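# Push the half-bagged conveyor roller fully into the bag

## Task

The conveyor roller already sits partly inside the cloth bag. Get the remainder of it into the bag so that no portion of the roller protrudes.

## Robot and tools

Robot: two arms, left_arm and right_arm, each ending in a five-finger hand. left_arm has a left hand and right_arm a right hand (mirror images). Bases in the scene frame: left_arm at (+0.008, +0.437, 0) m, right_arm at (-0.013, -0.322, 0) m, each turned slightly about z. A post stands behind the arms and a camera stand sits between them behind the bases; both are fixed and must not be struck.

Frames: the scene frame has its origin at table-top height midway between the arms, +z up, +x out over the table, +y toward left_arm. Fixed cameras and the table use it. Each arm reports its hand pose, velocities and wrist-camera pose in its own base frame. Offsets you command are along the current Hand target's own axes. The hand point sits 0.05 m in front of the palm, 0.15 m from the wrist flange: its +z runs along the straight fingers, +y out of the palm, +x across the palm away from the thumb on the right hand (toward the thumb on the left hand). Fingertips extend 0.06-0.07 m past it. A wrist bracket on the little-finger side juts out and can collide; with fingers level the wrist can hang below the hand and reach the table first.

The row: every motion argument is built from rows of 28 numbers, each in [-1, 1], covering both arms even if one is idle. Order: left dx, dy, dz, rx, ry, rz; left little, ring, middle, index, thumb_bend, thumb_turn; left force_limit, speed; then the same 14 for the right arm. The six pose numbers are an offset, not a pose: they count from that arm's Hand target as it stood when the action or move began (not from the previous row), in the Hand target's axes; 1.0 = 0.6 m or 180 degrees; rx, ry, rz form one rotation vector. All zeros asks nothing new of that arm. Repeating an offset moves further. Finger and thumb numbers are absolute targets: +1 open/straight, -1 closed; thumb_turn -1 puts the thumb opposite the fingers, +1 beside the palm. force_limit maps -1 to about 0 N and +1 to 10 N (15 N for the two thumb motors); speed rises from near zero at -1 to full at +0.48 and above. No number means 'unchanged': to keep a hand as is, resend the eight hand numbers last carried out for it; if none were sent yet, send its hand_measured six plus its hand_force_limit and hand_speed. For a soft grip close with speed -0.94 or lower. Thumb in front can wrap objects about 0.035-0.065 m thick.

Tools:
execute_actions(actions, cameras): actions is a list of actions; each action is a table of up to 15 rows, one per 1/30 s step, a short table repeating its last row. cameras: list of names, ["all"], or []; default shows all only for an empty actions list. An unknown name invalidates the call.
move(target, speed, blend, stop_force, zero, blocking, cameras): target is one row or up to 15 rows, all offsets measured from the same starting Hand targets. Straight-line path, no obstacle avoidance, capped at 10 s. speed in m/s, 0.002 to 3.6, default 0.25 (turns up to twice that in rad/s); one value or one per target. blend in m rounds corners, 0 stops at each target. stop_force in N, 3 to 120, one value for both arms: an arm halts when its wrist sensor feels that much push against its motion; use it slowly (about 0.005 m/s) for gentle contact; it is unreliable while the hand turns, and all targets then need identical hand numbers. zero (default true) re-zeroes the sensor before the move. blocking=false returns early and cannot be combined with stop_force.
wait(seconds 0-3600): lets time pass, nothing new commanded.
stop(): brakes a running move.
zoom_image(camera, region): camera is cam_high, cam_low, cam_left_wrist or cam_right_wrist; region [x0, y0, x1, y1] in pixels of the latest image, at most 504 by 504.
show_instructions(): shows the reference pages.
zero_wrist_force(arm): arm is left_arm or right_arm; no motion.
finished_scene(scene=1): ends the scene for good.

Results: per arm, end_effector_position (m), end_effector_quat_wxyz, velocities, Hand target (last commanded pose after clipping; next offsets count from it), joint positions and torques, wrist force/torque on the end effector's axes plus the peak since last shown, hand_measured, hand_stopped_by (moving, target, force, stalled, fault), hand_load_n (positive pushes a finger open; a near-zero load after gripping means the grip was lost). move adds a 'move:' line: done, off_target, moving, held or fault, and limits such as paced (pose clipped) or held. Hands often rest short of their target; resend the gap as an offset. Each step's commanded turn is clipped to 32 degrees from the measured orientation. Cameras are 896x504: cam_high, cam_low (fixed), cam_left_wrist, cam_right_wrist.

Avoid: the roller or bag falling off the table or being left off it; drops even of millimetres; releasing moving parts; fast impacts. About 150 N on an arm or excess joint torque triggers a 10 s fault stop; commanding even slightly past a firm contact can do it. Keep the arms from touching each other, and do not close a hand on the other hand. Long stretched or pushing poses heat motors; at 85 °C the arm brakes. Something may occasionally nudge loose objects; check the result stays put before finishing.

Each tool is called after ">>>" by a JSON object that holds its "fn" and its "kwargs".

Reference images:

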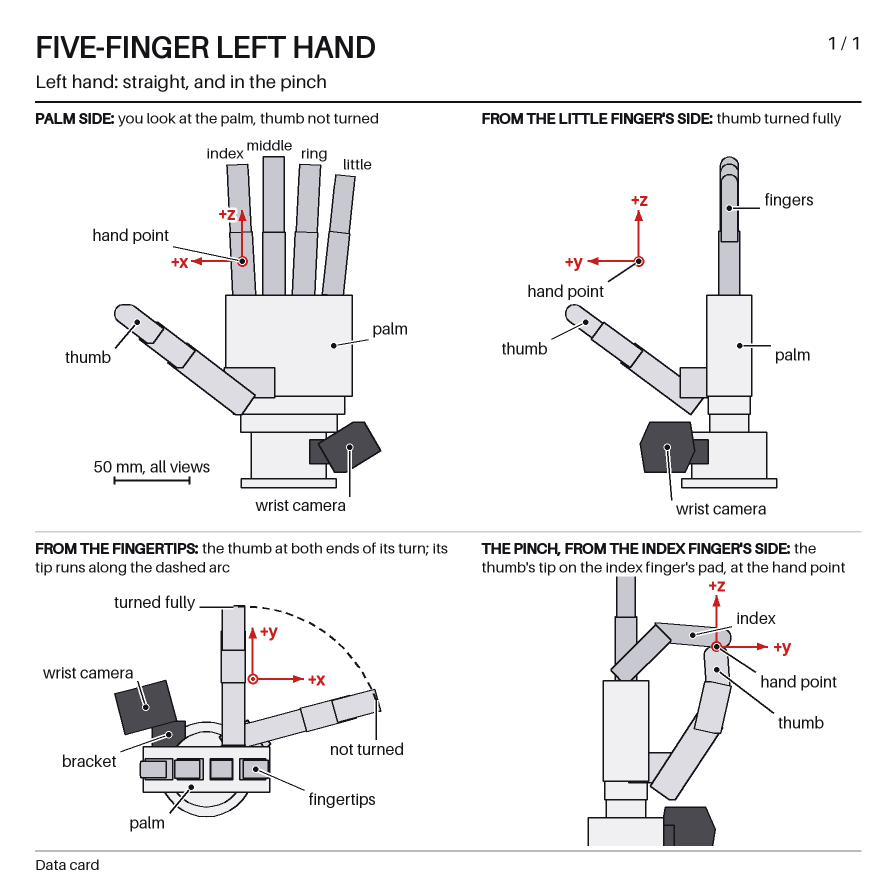

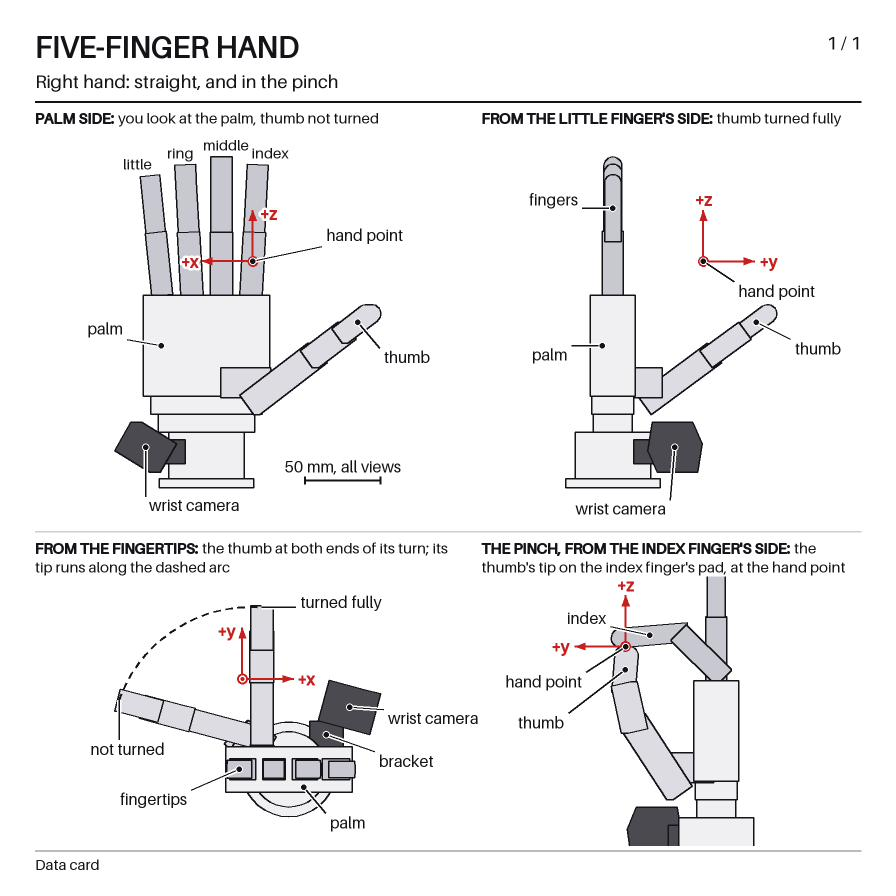

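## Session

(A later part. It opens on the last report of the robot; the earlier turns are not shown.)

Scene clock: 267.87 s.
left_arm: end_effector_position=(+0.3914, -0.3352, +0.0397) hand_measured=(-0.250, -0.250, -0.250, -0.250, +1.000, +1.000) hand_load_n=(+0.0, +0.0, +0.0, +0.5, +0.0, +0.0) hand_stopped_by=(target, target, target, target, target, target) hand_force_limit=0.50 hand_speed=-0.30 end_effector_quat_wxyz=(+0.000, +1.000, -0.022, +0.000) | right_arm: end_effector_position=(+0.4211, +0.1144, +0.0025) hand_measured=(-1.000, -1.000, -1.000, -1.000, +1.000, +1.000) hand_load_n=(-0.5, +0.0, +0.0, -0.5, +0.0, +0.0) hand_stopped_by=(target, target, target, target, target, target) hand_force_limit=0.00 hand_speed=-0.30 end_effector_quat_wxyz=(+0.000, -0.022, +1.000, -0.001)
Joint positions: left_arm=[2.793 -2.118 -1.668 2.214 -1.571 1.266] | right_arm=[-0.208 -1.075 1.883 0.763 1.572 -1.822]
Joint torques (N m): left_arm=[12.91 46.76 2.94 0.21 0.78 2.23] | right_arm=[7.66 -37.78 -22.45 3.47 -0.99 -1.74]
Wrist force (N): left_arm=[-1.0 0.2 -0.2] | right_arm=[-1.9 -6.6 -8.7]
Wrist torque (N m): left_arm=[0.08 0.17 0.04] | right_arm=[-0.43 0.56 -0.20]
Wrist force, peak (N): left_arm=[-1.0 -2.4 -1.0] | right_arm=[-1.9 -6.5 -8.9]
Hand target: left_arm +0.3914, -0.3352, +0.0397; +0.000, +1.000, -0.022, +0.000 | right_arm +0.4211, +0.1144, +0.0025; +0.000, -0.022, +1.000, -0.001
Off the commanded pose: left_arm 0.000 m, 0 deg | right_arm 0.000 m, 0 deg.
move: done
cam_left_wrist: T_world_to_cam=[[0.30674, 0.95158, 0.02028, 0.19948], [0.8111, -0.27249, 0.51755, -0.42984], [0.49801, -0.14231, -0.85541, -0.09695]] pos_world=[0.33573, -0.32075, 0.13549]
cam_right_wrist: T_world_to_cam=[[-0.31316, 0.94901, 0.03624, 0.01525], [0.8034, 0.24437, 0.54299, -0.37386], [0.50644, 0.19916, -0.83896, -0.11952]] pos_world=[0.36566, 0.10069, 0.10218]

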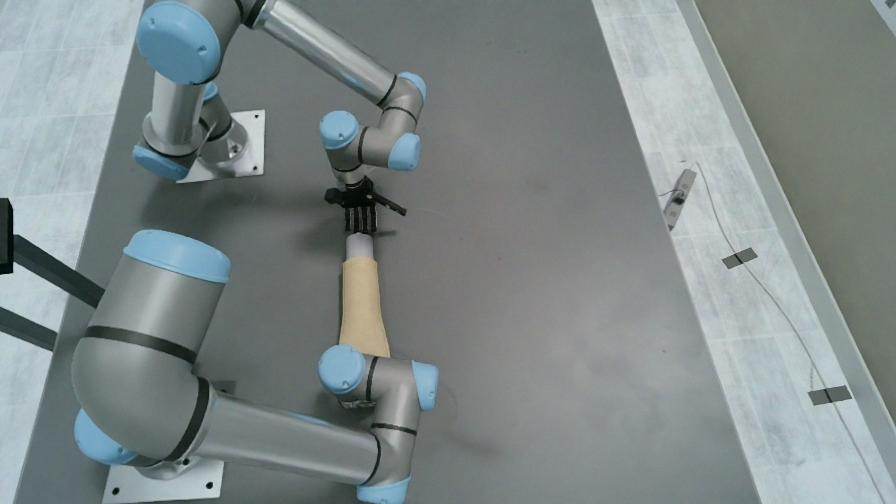

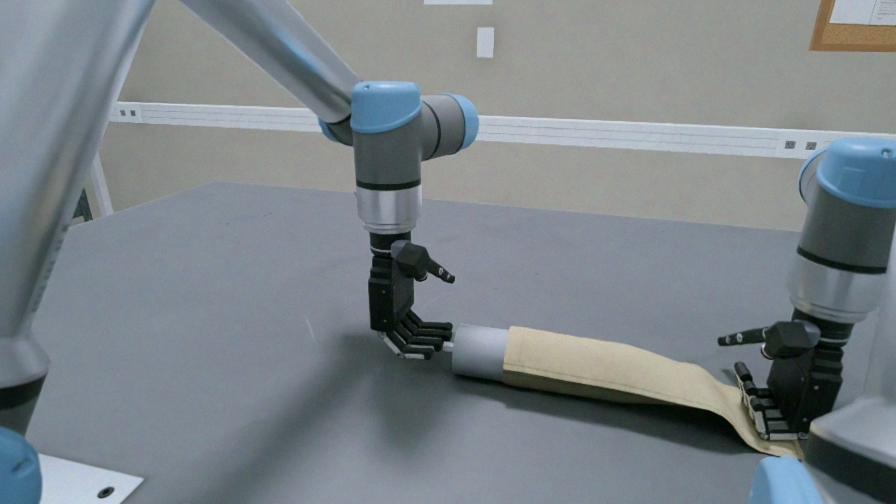

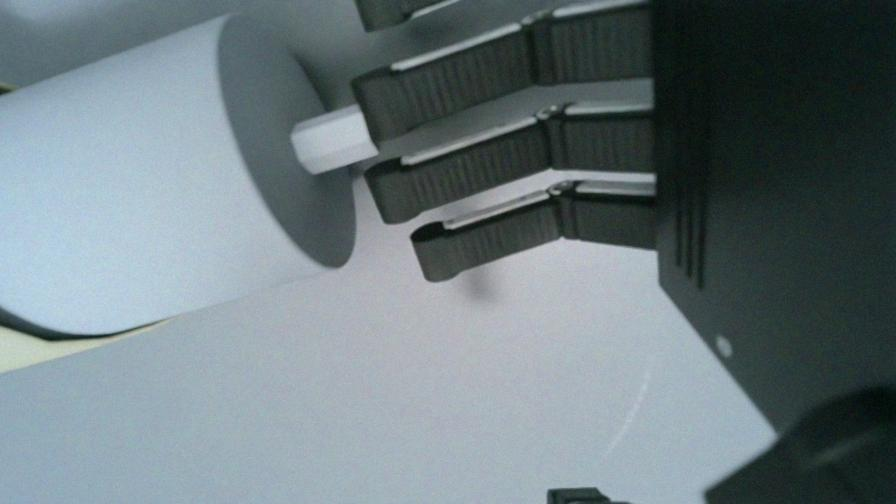

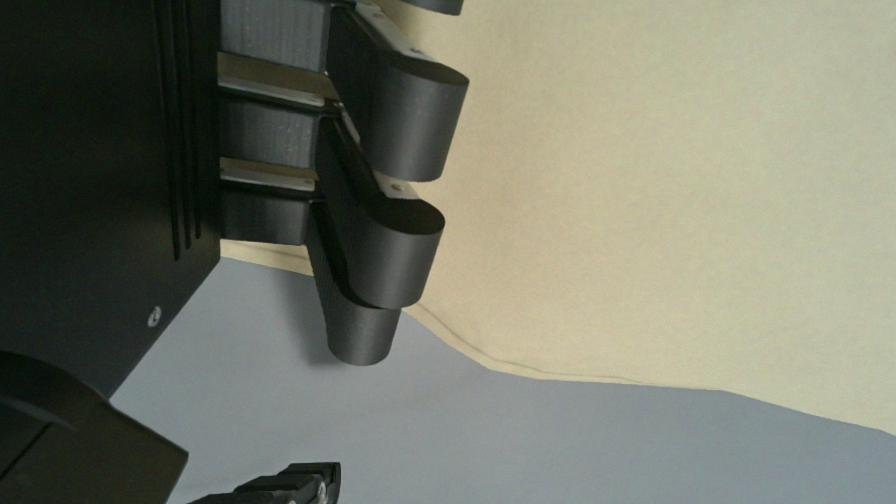

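>>> {"fn": "move", "kwargs": {"target": [0,0.05,0,0,0,0, -0.25,-0.25,-0.25,-0.25,1,1,0.5,-0.3, 0,0,0,0,0,0, -1,-1,-1,-1,1,1,0,-0.3], "speed": 0.02, "stop_force": 15, "cameras": ["cam_high","cam_low","cam_left_wrist"]}}

Scene clock: 273.57 s.
left_arm: end_effector_position=(+0.3900, -0.3651, +0.0396) hand_measured=(-0.250, -0.250, -0.250, -0.250, +1.000, +1.000) hand_load_n=(+0.0, +0.0, +0.0, +0.0, +0.0, +0.0) hand_stopped_by=(target, target, target, target, target, target) hand_force_limit=0.50 hand_speed=-0.30 end_effector_quat_wxyz=(+0.000, +1.000, -0.022, +0.000) | right_arm: end_effector_position=(+0.4211, +0.1144, +0.0025) hand_measured=(-1.000, -1.000, -1.000, -1.000, +1.000, +1.000) hand_load_n=(-0.5, +0.0, +0.0, -0.5, +0.0, +0.0) hand_stopped_by=(target, target, target, target, target, target) hand_force_limit=0.00 hand_speed=-0.30 end_effector_quat_wxyz=(+0.000, -0.022, +1.000, -0.001)
Joint positions: left_arm=[2.729 -2.153 -1.608 2.189 -1.571 1.202] | right_arm=[-0.208 -1.075 1.883 0.763 1.572 -1.822]
Joint torques (N m): left_arm=[12.77 48.26 3.42 0.22 1.09 2.2] | right_arm=[7.84 -37.63 -22.45 3.49 -0.87 -0.78]
Wrist force (N): left_arm=[-0.9 0.1 -0.1] | right_arm=[-1.6 -6.1 -7.8]
Wrist torque (N m): left_arm=[0.09 0.17 0.04] | right_arm=[-0.40 0.52 -0.17]
Wrist force, peak (N): left_arm=[-1.2 -2.8 0.2] | right_arm=[-1.8 -6.7 -8.8]
Hand target: left_arm +0.3900, -0.3651, +0.0396; +0.000, +1.000, -0.022, +0.000 | right_arm +0.4211, +0.1144, +0.0025; +0.000, -0.022, +1.000, -0.001
Off the commanded pose: left_arm 0.000 m, 0 deg | right_arm 0.000 m, 0 deg.
move: done
cam_left_wrist: T_world_to_cam=[[0.30674, 0.95158, 0.02028, 0.22843], [0.8111, -0.27249, 0.51755, -0.43691], [0.49801, -0.14231, -0.85541, -0.10065]] pos_world=[0.33443, -0.35075, 0.13539]

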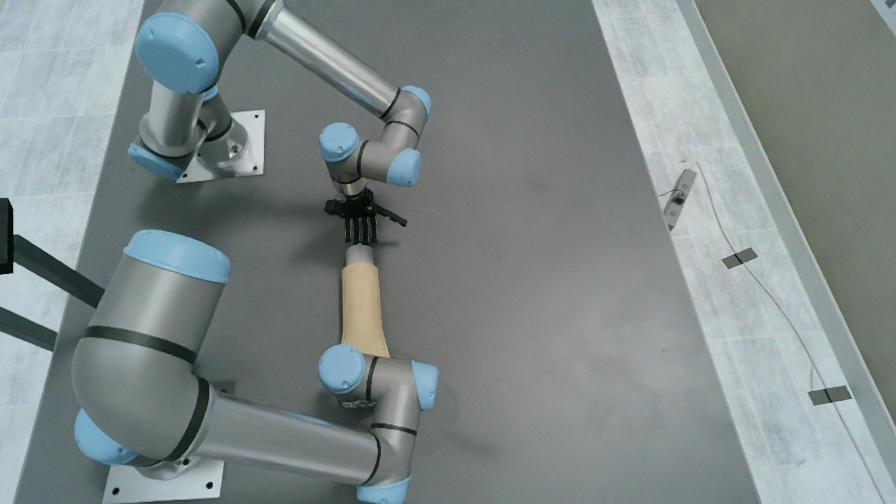

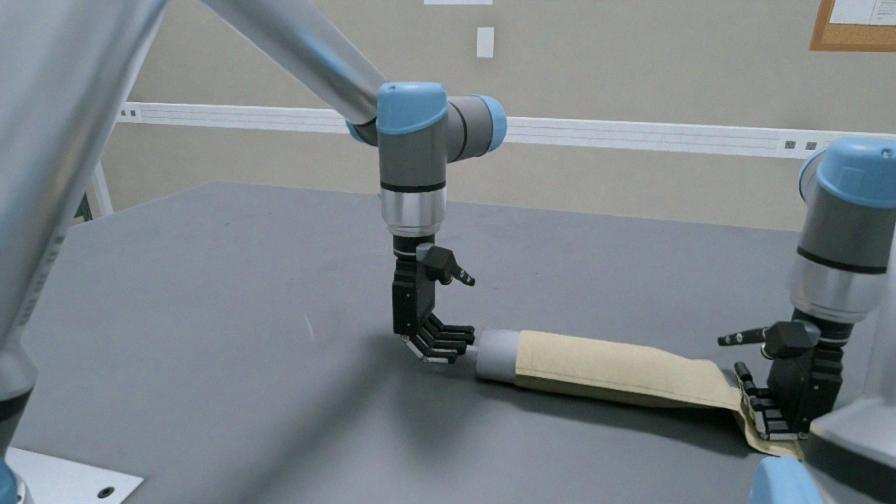

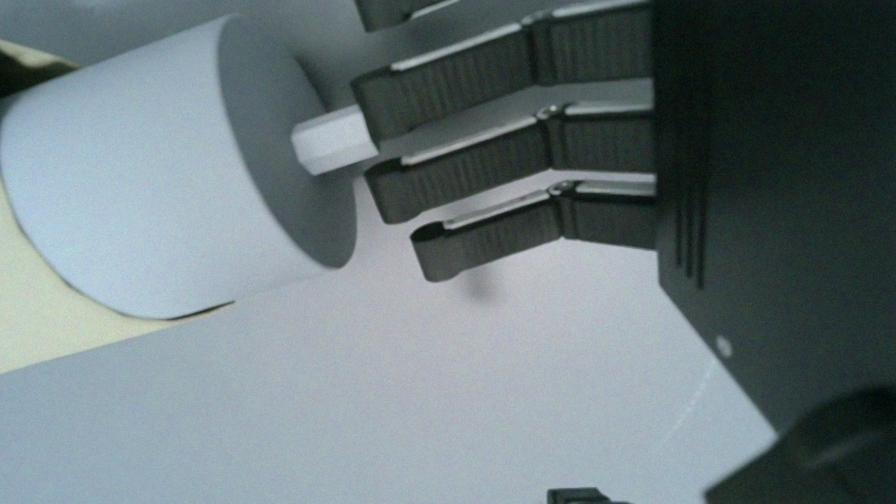

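>>> {"fn": "move", "kwargs": {"target": [[0,0,0,0,0,0, -0.25,-0.25,-0.25,-0.25,1,1,0.5,-0.3, 0,0,-0.0667,0,0,0, -1,-1,-1,-1,1,1,0,-0.3],[0,0,0,0,0,0, -0.25,-0.25,-0.25,-0.25,1,1,0.5,-0.3, 0,-0.05,-0.0667,0,0,0, -1,-1,-1,-1,1,1,0,-0.3]], "speed": 0.1, "blend": 0.01, "cameras": ["cam_high","cam_low","cam_right_wrist"]}}

Scene clock: 295.37 s.
left_arm: end_effector_position=(+0.3900, -0.3651, +0.0396) hand_measured=(-0.250, -0.250, -0.250, -0.250, +1.000, +1.000) hand_load_n=(+0.0, +0.0, +0.0, +0.0, +0.0, +0.0) hand_stopped_by=(target, target, target, target, target, target) hand_force_limit=0.50 hand_speed=-0.30 end_effector_quat_wxyz=(+0.000, +1.000, -0.022, +0.000) | right_arm: end_effector_position=(+0.4224, +0.0845, +0.0425) hand_measured=(-1.000, -1.000, -1.000, -1.000, +1.000, +1.000) hand_load_n=(+0.0, +0.0, +0.0, +0.0, +0.0, +0.0) hand_stopped_by=(target, target, target, target, target, target) hand_force_limit=0.00 hand_speed=-0.30 end_effector_quat_wxyz=(+0.000, -0.021, +1.000, -0.001)
Joint positions: left_arm=[2.729 -2.153 -1.608 2.189 -1.571 1.202] | right_arm=[-0.285 -1.146 1.86 0.857 1.572 -1.899]
Joint torques (N m): left_arm=[12.94 47.96 3.77 0.2 -2.25 2.25] | right_arm=[-1.62 -36.89 -5.19 2.37 -1.6 0.9]
Wrist force (N): left_arm=[-1.0 0.1 -0.2] | right_arm=[0.1 -5.3 2.4]
Wrist torque (N m): left_arm=[0.06 0.18 0.04] | right_arm=[-0.77 0.10 -0.18]
Wrist force, peak (N): left_arm=[-1.3 0.1 -0.2] | right_arm=[-1.6 -5.9 -8.7]
Hand target: left_arm +0.3900, -0.3651, +0.0396; +0.000, +1.000, -0.022, +0.000 | right_arm +0.4224, +0.0845, +0.0425; +0.000, -0.022, +1.000, -0.001
Off the commanded pose: left_arm 0.000 m, 0 deg | right_arm 0.000 m, 0 deg.
move: done
cam_right_wrist: T_world_to_cam=[[-0.31311, 0.94903, 0.03616, 0.04258], [0.80341, 0.24438, 0.54297, -0.38932], [0.50645, 0.19907, -0.83898, -0.08066]] pos_world=[0.36696, 0.07079, 0.14217]

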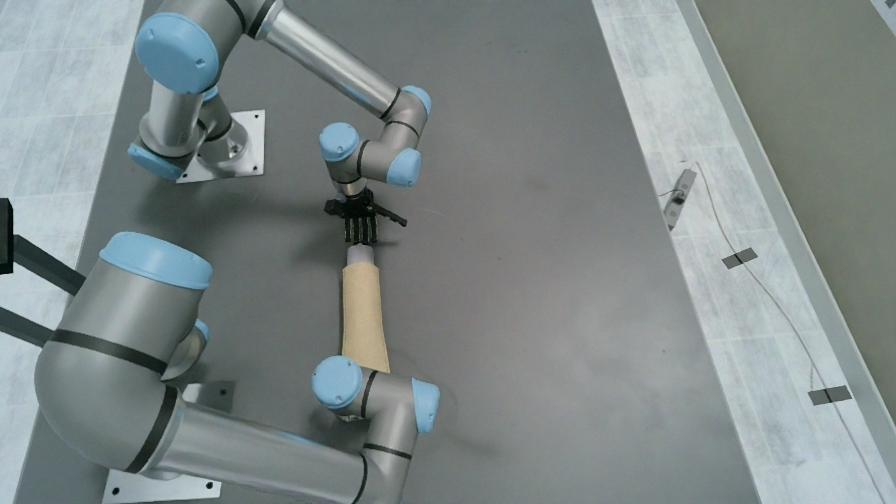

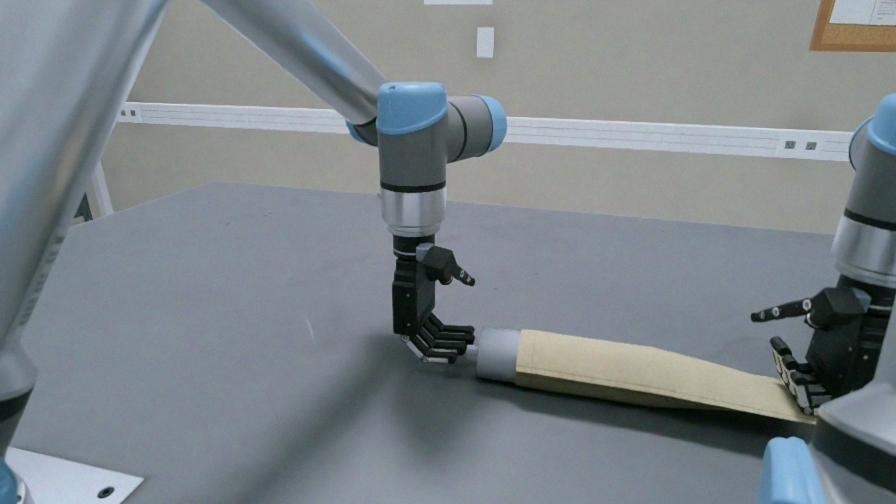

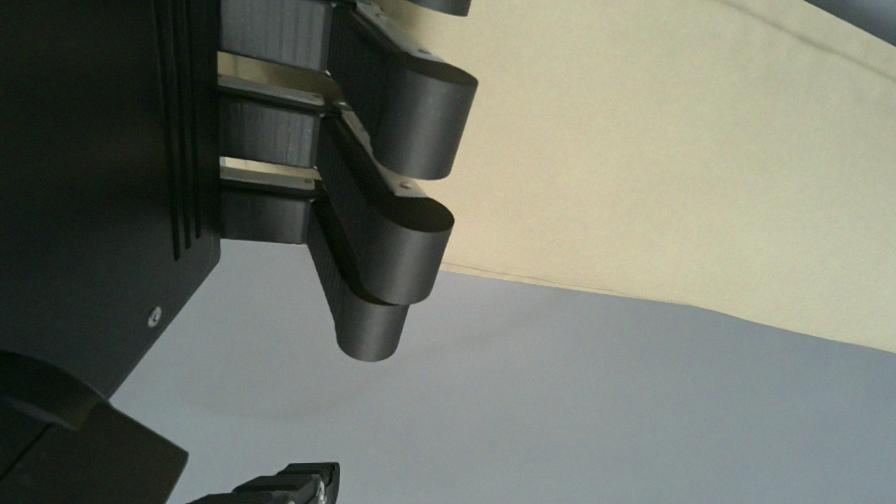

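>>> {"fn": "move", "kwargs": {"target": [[0,0,0,0,0,0, -0.25,-0.25,-0.25,-0.25,1,1,0.5,-0.3, 0,0,0.0417,0,0,0, -1,-1,-1,-1,1,1,0,-0.3],[0,0,0,0,0,0, -0.25,-0.25,-0.25,-0.25,1,1,0.5,-0.3, 0,0,0.1,0,0,0, -1,-1,-1,-1,1,1,0,-0.3]], "speed": [0.05,0.012], "stop_force": 10, "cameras": ["cam_high","cam_low"]}}

>>> {"fn": "move", "kwargs": {"target": [0,0.05,0,0,0,0, -0.25,-0.25,-0.25,-0.25,1,1,0.5,-0.3, 0,0,0,0,0,0, -1,-1,-1,-1,1,1,0,-0.3], "speed": 0.02, "stop_force": 15, "cameras": ["cam_high","cam_low","cam_left_wrist","cam_right_wrist"]}}

Scene clock: 306.43 s.
left_arm: end_effector_position=(+0.3900, -0.3651, +0.0396) hand_measured=(-0.250, -0.250, -0.250, -0.250, +1.000, +1.000) hand_load_n=(+0.0, +0.0, +0.0, +0.0, +0.0, +0.0) hand_stopped_by=(target, target, target, target, target, target) hand_force_limit=0.50 hand_speed=-0.30 end_effector_quat_wxyz=(+0.000, +1.000, -0.022, +0.000) | right_arm: end_effector_position=(+0.4224, +0.0844, +0.0025) hand_measured=(-1.000, -1.000, -1.000, -1.000, +1.000, +1.000) hand_load_n=(-0.5, +0.0, +0.0, -0.5, +0.0, +0.0) hand_stopped_by=(target, target, target, target, target, target) hand_force_limit=0.00 hand_speed=-0.30 end_effector_quat_wxyz=(+0.000, -0.022, +1.000, -0.001)
Joint positions: left_arm=[2.729 -2.153 -1.608 2.189 -1.571 1.202] | right_arm=[-0.285 -1.078 1.888 0.761 1.572 -1.899]
Joint torques (N m): left_arm=[12.69 47.68 3.73 0.12 -2.31 2.12] | right_arm=[-5.53 -38.58 -22.47 3.53 -0.44 -2.33]
Wrist force (N): left_arm=[-1.0 0.3 -0.1] | right_arm=[-1.6 -6.2 -8.1]
Wrist torque (N m): left_arm=[0.09 0.19 0.03] | right_arm=[-0.47 0.54 -0.26]
Wrist force, peak (N): left_arm=[-1.2 0.5 -0.2] | right_arm=[-0.9 -4.0 -26.1]
Hand target: left_arm +0.3900, -0.3651, +0.0396; +0.000, +1.000, -0.022, +0.000 | right_arm +0.4224, +0.0844, +0.0025; +0.000, -0.022, +1.000, -0.001 (not the last commanded pose)
Off the commanded pose: left_arm 0.000 m, 0 deg | right_arm 0.020 m, 0 deg.
move: contact (right_arm); path passed 1 of 2 targets

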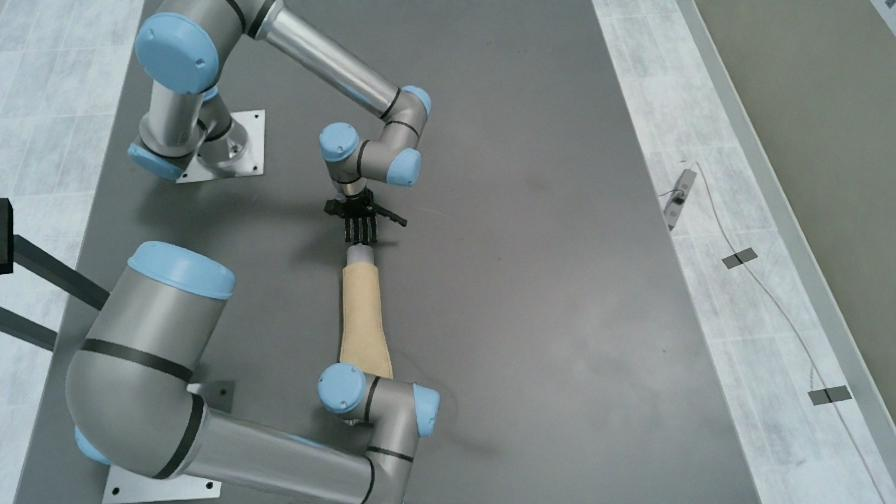

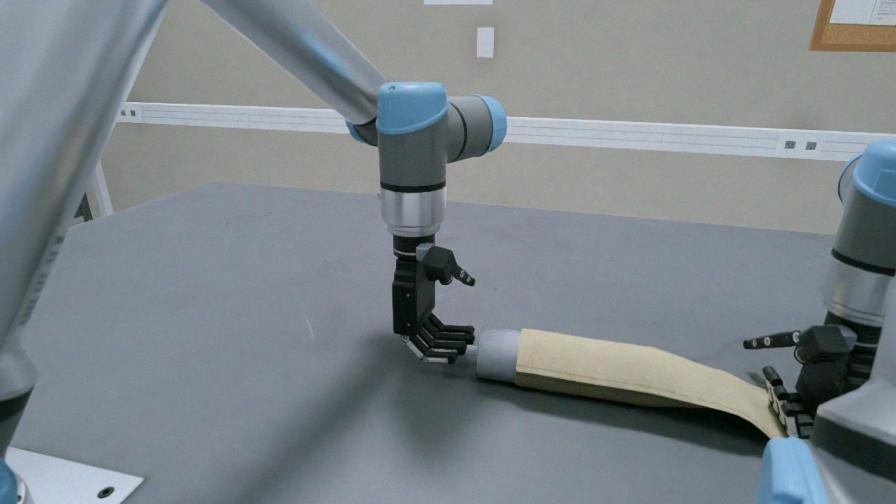

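Scene clock: 309.00 s.
left_arm: end_effector_position=(+0.3887, -0.3951, +0.0396) hand_measured=(-0.250, -0.250, -0.250, -0.250, +1.000, +1.000) hand_load_n=(+0.0, +0.5, +0.0, +0.0, +0.0, +0.0) hand_stopped_by=(target, target, target, target, target, target) hand_force_limit=0.50 hand_speed=-0.30 end_effector_quat_wxyz=(+0.000, +1.000, -0.022, +0.000) | right_arm: end_effector_position=(+0.4224, +0.0844, +0.0025) hand_measured=(-1.000, -1.000, -1.000, -1.000, +1.000, +1.000) hand_load_n=(-0.5, +0.0, +0.0, -0.5, +0.0, +0.0) hand_stopped_by=(target, target, target, target, target, target) hand_force_limit=0.00 hand_speed=-0.30 end_effector_quat_wxyz=(+0.000, -0.022, +1.000, -0.001)
Joint positions: left_arm=[2.669 -2.191 -1.541 2.161 -1.571 1.142] | right_arm=[-0.285 -1.078 1.888 0.761 1.572 -1.899]
Joint torques (N m): left_arm=[12.51 49.74 4.02 0.17 1.13 2.14] | right_arm=[0.9 -38.46 -22.68 3.51 -0.46 -2.14]
Wrist force (N): left_arm=[-0.7 -0.2 0.1] | right_arm=[-0.8 -6.6 -7.1]
Wrist torque (N m): left_arm=[0.06 0.15 0.06] | right_arm=[-0.46 0.44 -0.24]
Wrist force, peak (N): left_arm=[-1.2 -2.6 -0.5] | right_arm=[-1.4 -7.8 -7.9]
Hand target: left_arm +0.3887, -0.3951, +0.0396; +0.000, +1.000, -0.022, +0.000 | right_arm +0.4224, +0.0844, +0.0025; +0.000, -0.022, +1.000, -0.001
Off the commanded pose: left_arm 0.000 m, 0 deg | right_arm 0.000 m, 0 deg.
move: done
cam_left_wrist: T_world_to_cam=[[0.30674, 0.95158, 0.02028, 0.25741], [0.8111, -0.27249, 0.51755, -0.44395], [0.49801, -0.14231, -0.85541, -0.10423]] pos_world=[0.33303, -0.38075, 0.13539]
cam_right_wrist: T_world_to_cam=[[-0.31316, 0.94901, 0.03624, 0.04413], [0.8034, 0.24437, 0.54299, -0.36757], [0.50644, 0.19916, -0.83896, -0.1142]] pos_world=[0.36696, 0.07069, 0.10218]

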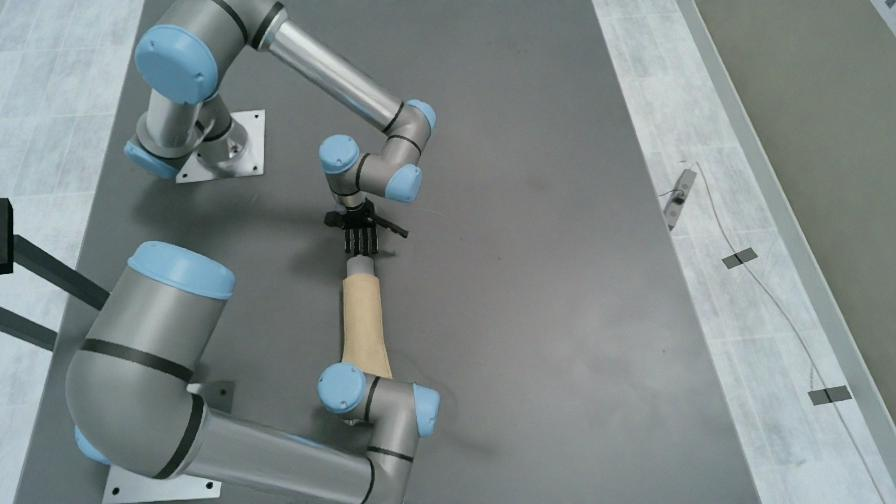

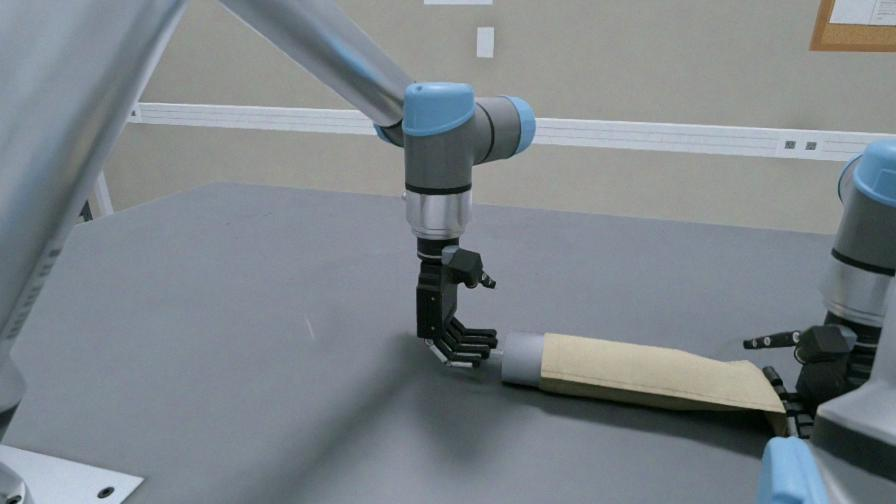

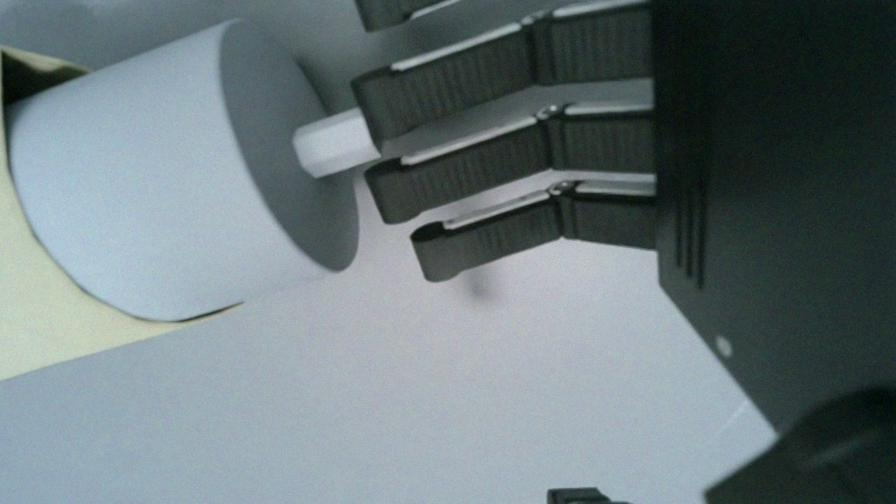

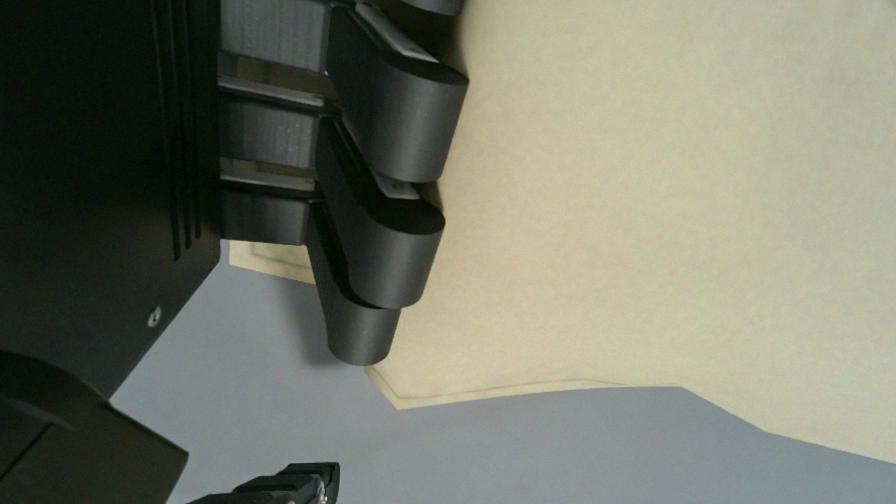

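>>> {"fn": "move", "kwargs": {"target": [0,0,0,0,0,0, -0.25,-0.25,-0.25,-0.25,1,1,0.5,-0.3, 0,0,-0.4,0,0,0, -1,-1,-1,-1,1,1,0,-0.3], "speed": 0.2}}

>>> {"fn": "move", "kwargs": {"target": [[0,0,0,0,0,0, -0.25,-0.25,-0.25,-0.25,1,1,0.5,-0.3, 0.06,0.1,0,0,0.1914,0.462, 1,1,1,1,1,1,0,-0.3],[0,0,0,0,0,0, -0.25,-0.25,-0.25,-0.25,1,1,0.5,-0.3, 0.12,0.2083,0.1042,0,0.3829,0.9243, 1,1,1,1,1,1,0,-0.3]], "speed": 0.3, "blend": 0.03, "cameras": ["all"]}}

Scene clock: 394.73 s.
left_arm: end_effector_position=(+0.3887, -0.3951, +0.0396) hand_measured=(-0.250, -0.250, -0.250, -0.250, +1.000, +1.000) hand_load_n=(+0.0, +0.0, +0.0, +0.0, +0.0, +0.0) hand_stopped_by=(target, target, target, target, target, target) hand_force_limit=0.50 hand_speed=-0.30 end_effector_quat_wxyz=(+0.000, +1.000, -0.022, +0.000) | right_arm: end_effector_position=(+0.4226, +0.0847, +0.2425) hand_measured=(-1.000, -1.000, -1.000, -1.000, +1.000, +1.000) hand_load_n=(+0.0, +0.0, +0.5, +0.0, +0.0, +0.0) hand_stopped_by=(target, target, target, target, target, target) hand_force_limit=0.00 hand_speed=-0.30 end_effector_quat_wxyz=(+0.000, -0.021, +1.000, -0.001)
Joint positions: left_arm=[2.669 -2.191 -1.541 2.161 -1.571 1.142] | right_arm=[-0.284 -1.36 1.579 1.352 1.572 -1.898]
Joint torques (N m): left_arm=[12.49 49.73 3.88 -0.09 -2.24 2.16] | right_arm=[7.73 -21.11 -14.07 4.03 1.11 0.56]
Wrist force (N): left_arm=[-1.1 0.1 -0.1] | right_arm=[0.1 -5.3 2.2]
Wrist torque (N m): left_arm=[0.09 0.19 0.03] | right_arm=[-0.74 0.09 -0.17]
Wrist force, peak (N): left_arm=[-1.1 -0.3 0.3] | right_arm=[-1.0 -6.5 -7.3]
Hand target: left_arm +0.3887, -0.3951, +0.0396; +0.000, +1.000, -0.022, +0.000 | right_arm +0.4225, +0.0847, +0.2425; +0.000, -0.022, +1.000, -0.001
Off the commanded pose: left_arm 0.000 m, 0 deg | right_arm 0.000 m, 0 deg.
move: done

Scene clock: 400.50 s.
left_arm: end_effector_position=(+0.3887, -0.3951, +0.0396) hand_measured=(-0.250, -0.250, -0.250, -0.250, +1.000, +1.000) hand_load_n=(+0.0, +0.5, +0.0, +0.0, +0.0, +0.0) hand_stopped_by=(target, target, target, target, target, target) hand_force_limit=0.50 hand_speed=-0.30 end_effector_quat_wxyz=(+0.000, +1.000, -0.022, +0.000) | right_arm: end_effector_position=(+0.3451, +0.2064, +0.1799) hand_measured=(+1.000, +1.000, +1.000, +1.000, +1.000, +1.000) hand_load_n=(+0.0, +0.0, +0.0, +0.0, +0.0, -0.5) hand_stopped_by=(target, target, target, target, target, target) hand_force_limit=0.00 hand_speed=-0.30 end_effector_quat_wxyz=(-0.382, +0.924, +0.019, -0.009)
Joint positions: left_arm=[2.669 -2.191 -1.541 2.161 -1.571 1.142] | right_arm=[-0.159 -1.284 1.791 1.262 0.807 1.29]
Joint torques (N m): left_arm=[12.24 47.64 3.64 -0.84 -2.3 2.24] | right_arm=[8.65 -19.09 -29.44 2.52 -0.75 1.86]
Wrist force (N): left_arm=[-0.9 0.1 -0.1] | right_arm=[0.5 -1.8 1.0]
Wrist torque (N m): left_arm=[0.08 0.16 0.05] | right_arm=[-0.30 0.03 0.02]
Wrist force, peak (N): left_arm=[-1.1 0.1 0.2] | right_arm=[0.0 -5.5 2.1]
Hand target: left_arm +0.3887, -0.3951, +0.0396; +0.000, +1.000, -0.022, +0.000 | right_arm +0.3452, +0.2064, +0.1799; -0.382, +0.924, +0.019, -0.009
Off the commanded pose: left_arm 0.000 m, 0 deg | right_arm 0.000 m, 0 deg.
move: done
cam_left_wrist: T_world_to_cam=[[0.3067, 0.95159, 0.02036, 0.25742], [0.81112, -0.2725, 0.51753, -0.44395], [0.49802, -0.14221, -0.85542, -0.10419]] pos_world=[0.33303, -0.38075, 0.13539]
cam_right_wrist: T_world_to_cam=[[0.30057, -0.69487, -0.65331, 0.1493], [-0.78951, -0.56557, 0.23832, 0.34008], [-0.53509, 0.44417, -0.7186, 0.33672]] pos_world=[0.4038, 0.14652, 0.25846]

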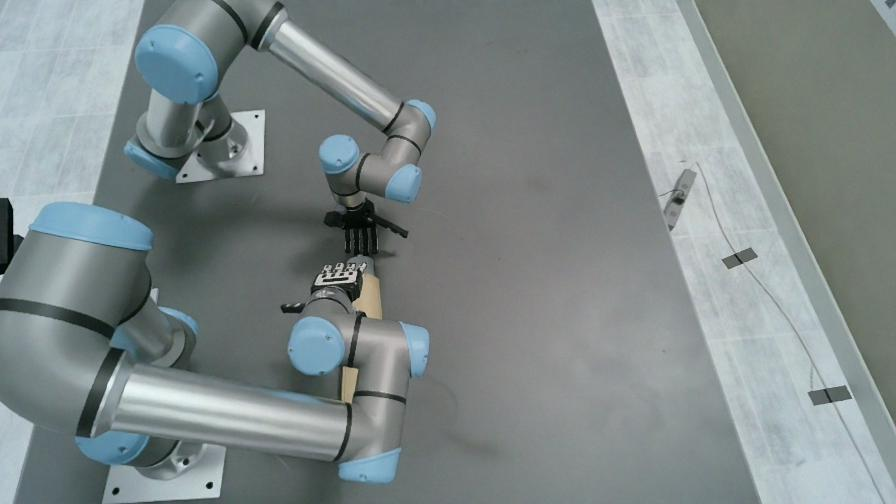

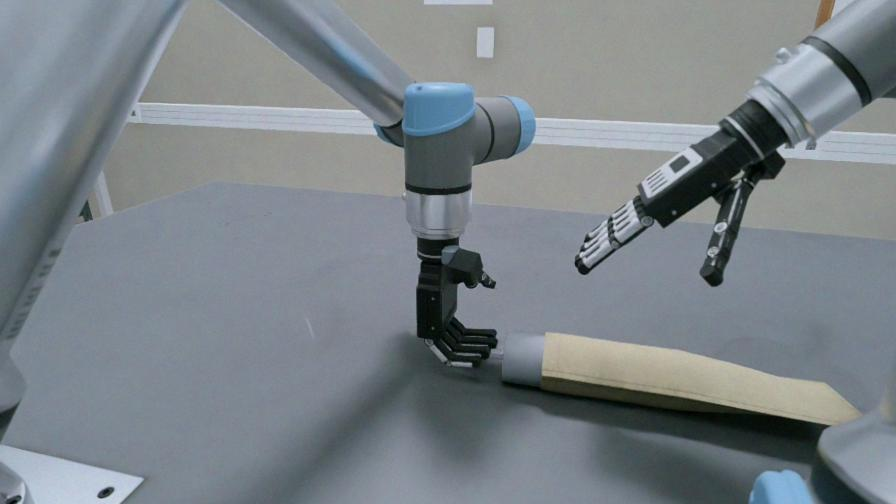

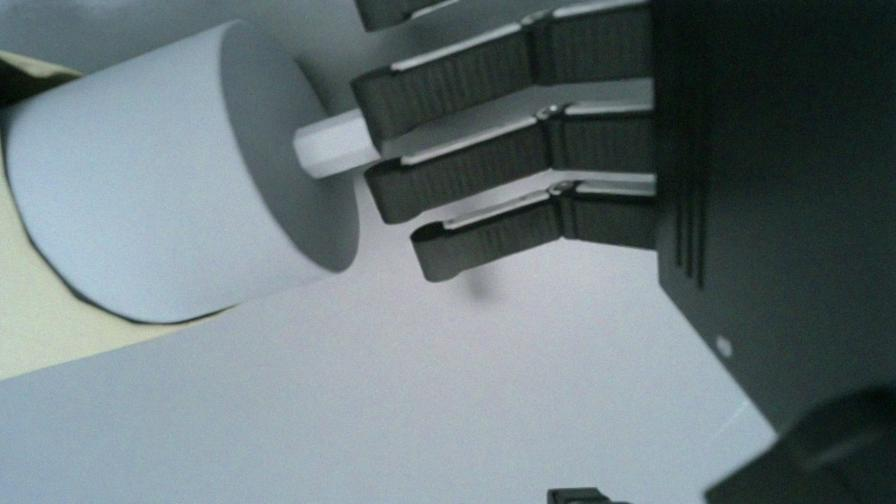

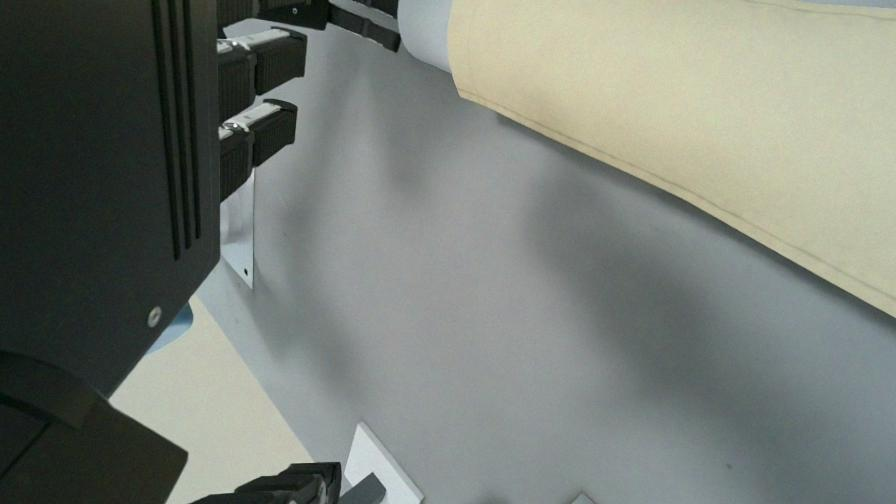

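>>> {"fn": "move", "kwargs": {"target": [[0,0,0,0,0,0, -0.25,-0.25,-0.25,-0.25,1,1,0.5,-0.3, 0.0033,0.0978,0.1261,0,0,0, 1,1,1,1,1,1,0,-0.3],[0,0,0,0,0,0, -0.25,-0.25,-0.25,-0.25,1,1,0.5,-0.3, 0.0033,0.139,0.1674,0,0,0, 1,1,1,1,1,1,0,-0.3]], "speed": [0.08,0.008], "stop_force": 6, "cameras": ["all"]}}

Scene clock: 415.60 s.
left_arm: end_effector_position=(+0.3887, -0.3951, +0.0396) hand_measured=(-0.250, -0.250, -0.250, -0.250, +1.000, +1.000) hand_load_n=(+0.0, +0.5, +0.0, +0.0, +0.0, +0.0) hand_stopped_by=(target, target, target, target, target, target) hand_force_limit=0.50 hand_speed=-0.30 end_effector_quat_wxyz=(+0.000, +1.000, -0.022, +0.000) | right_arm: end_effector_position=(+0.3465, +0.2184, +0.0701) hand_measured=(+1.000, +1.000, +1.000, +1.000, +1.000, +1.000) hand_load_n=(+0.0, +0.0, +0.0, +0.0, +0.0, +0.0) hand_stopped_by=(target, target, target, target, target, target) hand_force_limit=0.00 hand_speed=-0.30 end_effector_quat_wxyz=(-0.382, +0.924, +0.019, -0.009)
Joint positions: left_arm=[2.669 -2.191 -1.541 2.161 -1.571 1.142] | right_arm=[-0.127 -1.12 1.887 0.971 0.801 1.335]
Joint torques (N m): left_arm=[12.39 46.06 3.94 -1.92 -2.25 2.26] | right_arm=[-4.86 -39.27 -24.59 3.71 -0.67 -2.33]
Wrist force (N): left_arm=[-1.0 -0.6 0.3] | right_arm=[-0.1 -4.0 -4.1]
Wrist torque (N m): left_arm=[0.02 0.18 0.07] | right_arm=[0.06 0.31 -0.17]
Wrist force, peak (N): left_arm=[-1.2 -0.7 0.4] | right_arm=[-0.4 -9.2 -8.9]
Hand target: left_arm +0.3887, -0.3951, +0.0396; +0.000, +1.000, -0.022, +0.000 | right_arm +0.3465, +0.2184, +0.0701; -0.382, +0.924, +0.019, -0.009 (not the last commanded pose)
Off the commanded pose: left_arm 0.000 m, 0 deg | right_arm 0.020 m, 0 deg.
move: contact (right_arm); path passed 1 of 2 targets
cam_left_wrist: T_world_to_cam=[[0.3067, 0.95159, 0.02036, 0.25742], [0.81112, -0.2725, 0.51753, -0.44395], [0.49802, -0.14221, -0.85542, -0.10419]] pos_world=[0.33303, -0.38075, 0.13539]
cam_right_wrist: T_world_to_cam=[[0.3004, -0.69493, -0.65332, 0.08549], [-0.7896, -0.56543, 0.23839, 0.37408], [-0.53507, 0.44425, -0.71857, 0.25326]] pos_world=[0.4052, 0.15842, 0.14866]

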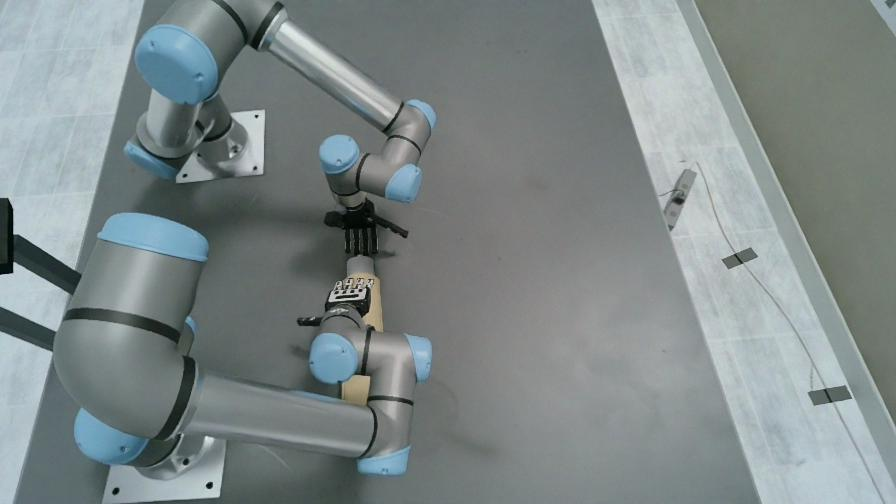

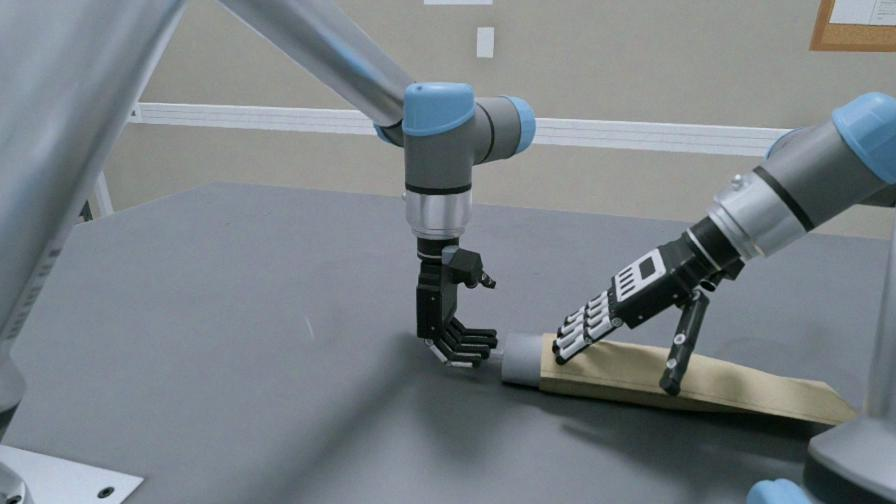

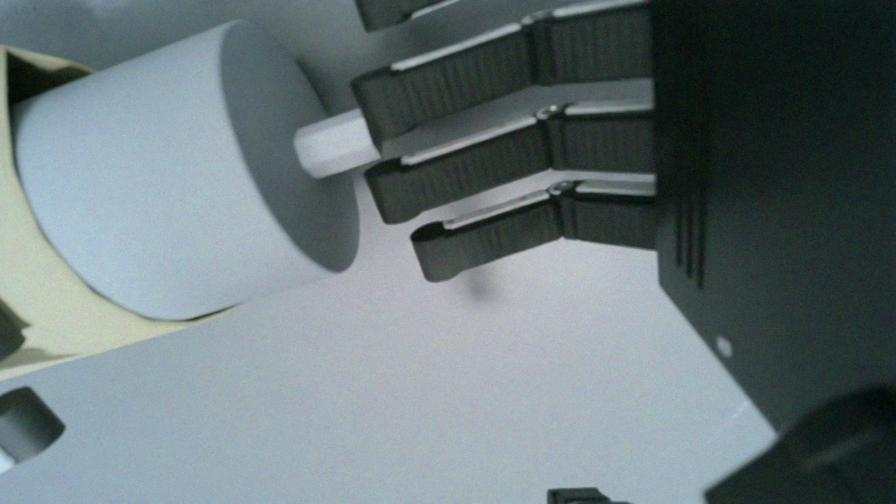

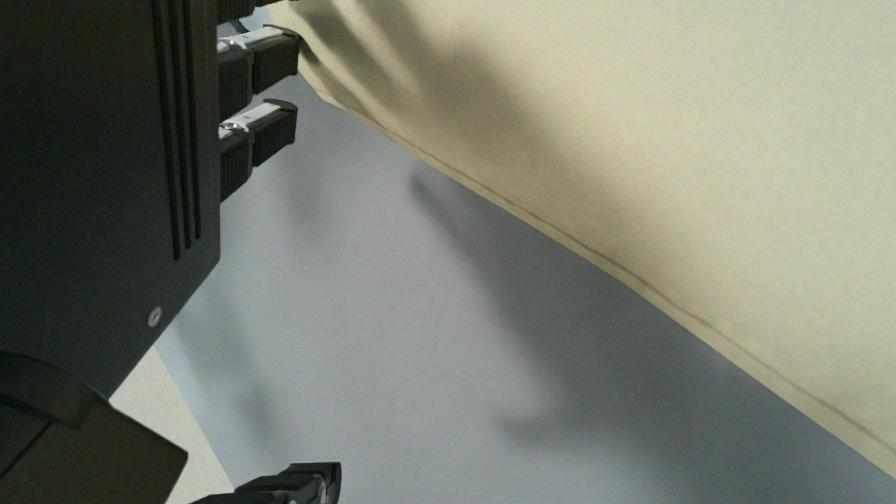

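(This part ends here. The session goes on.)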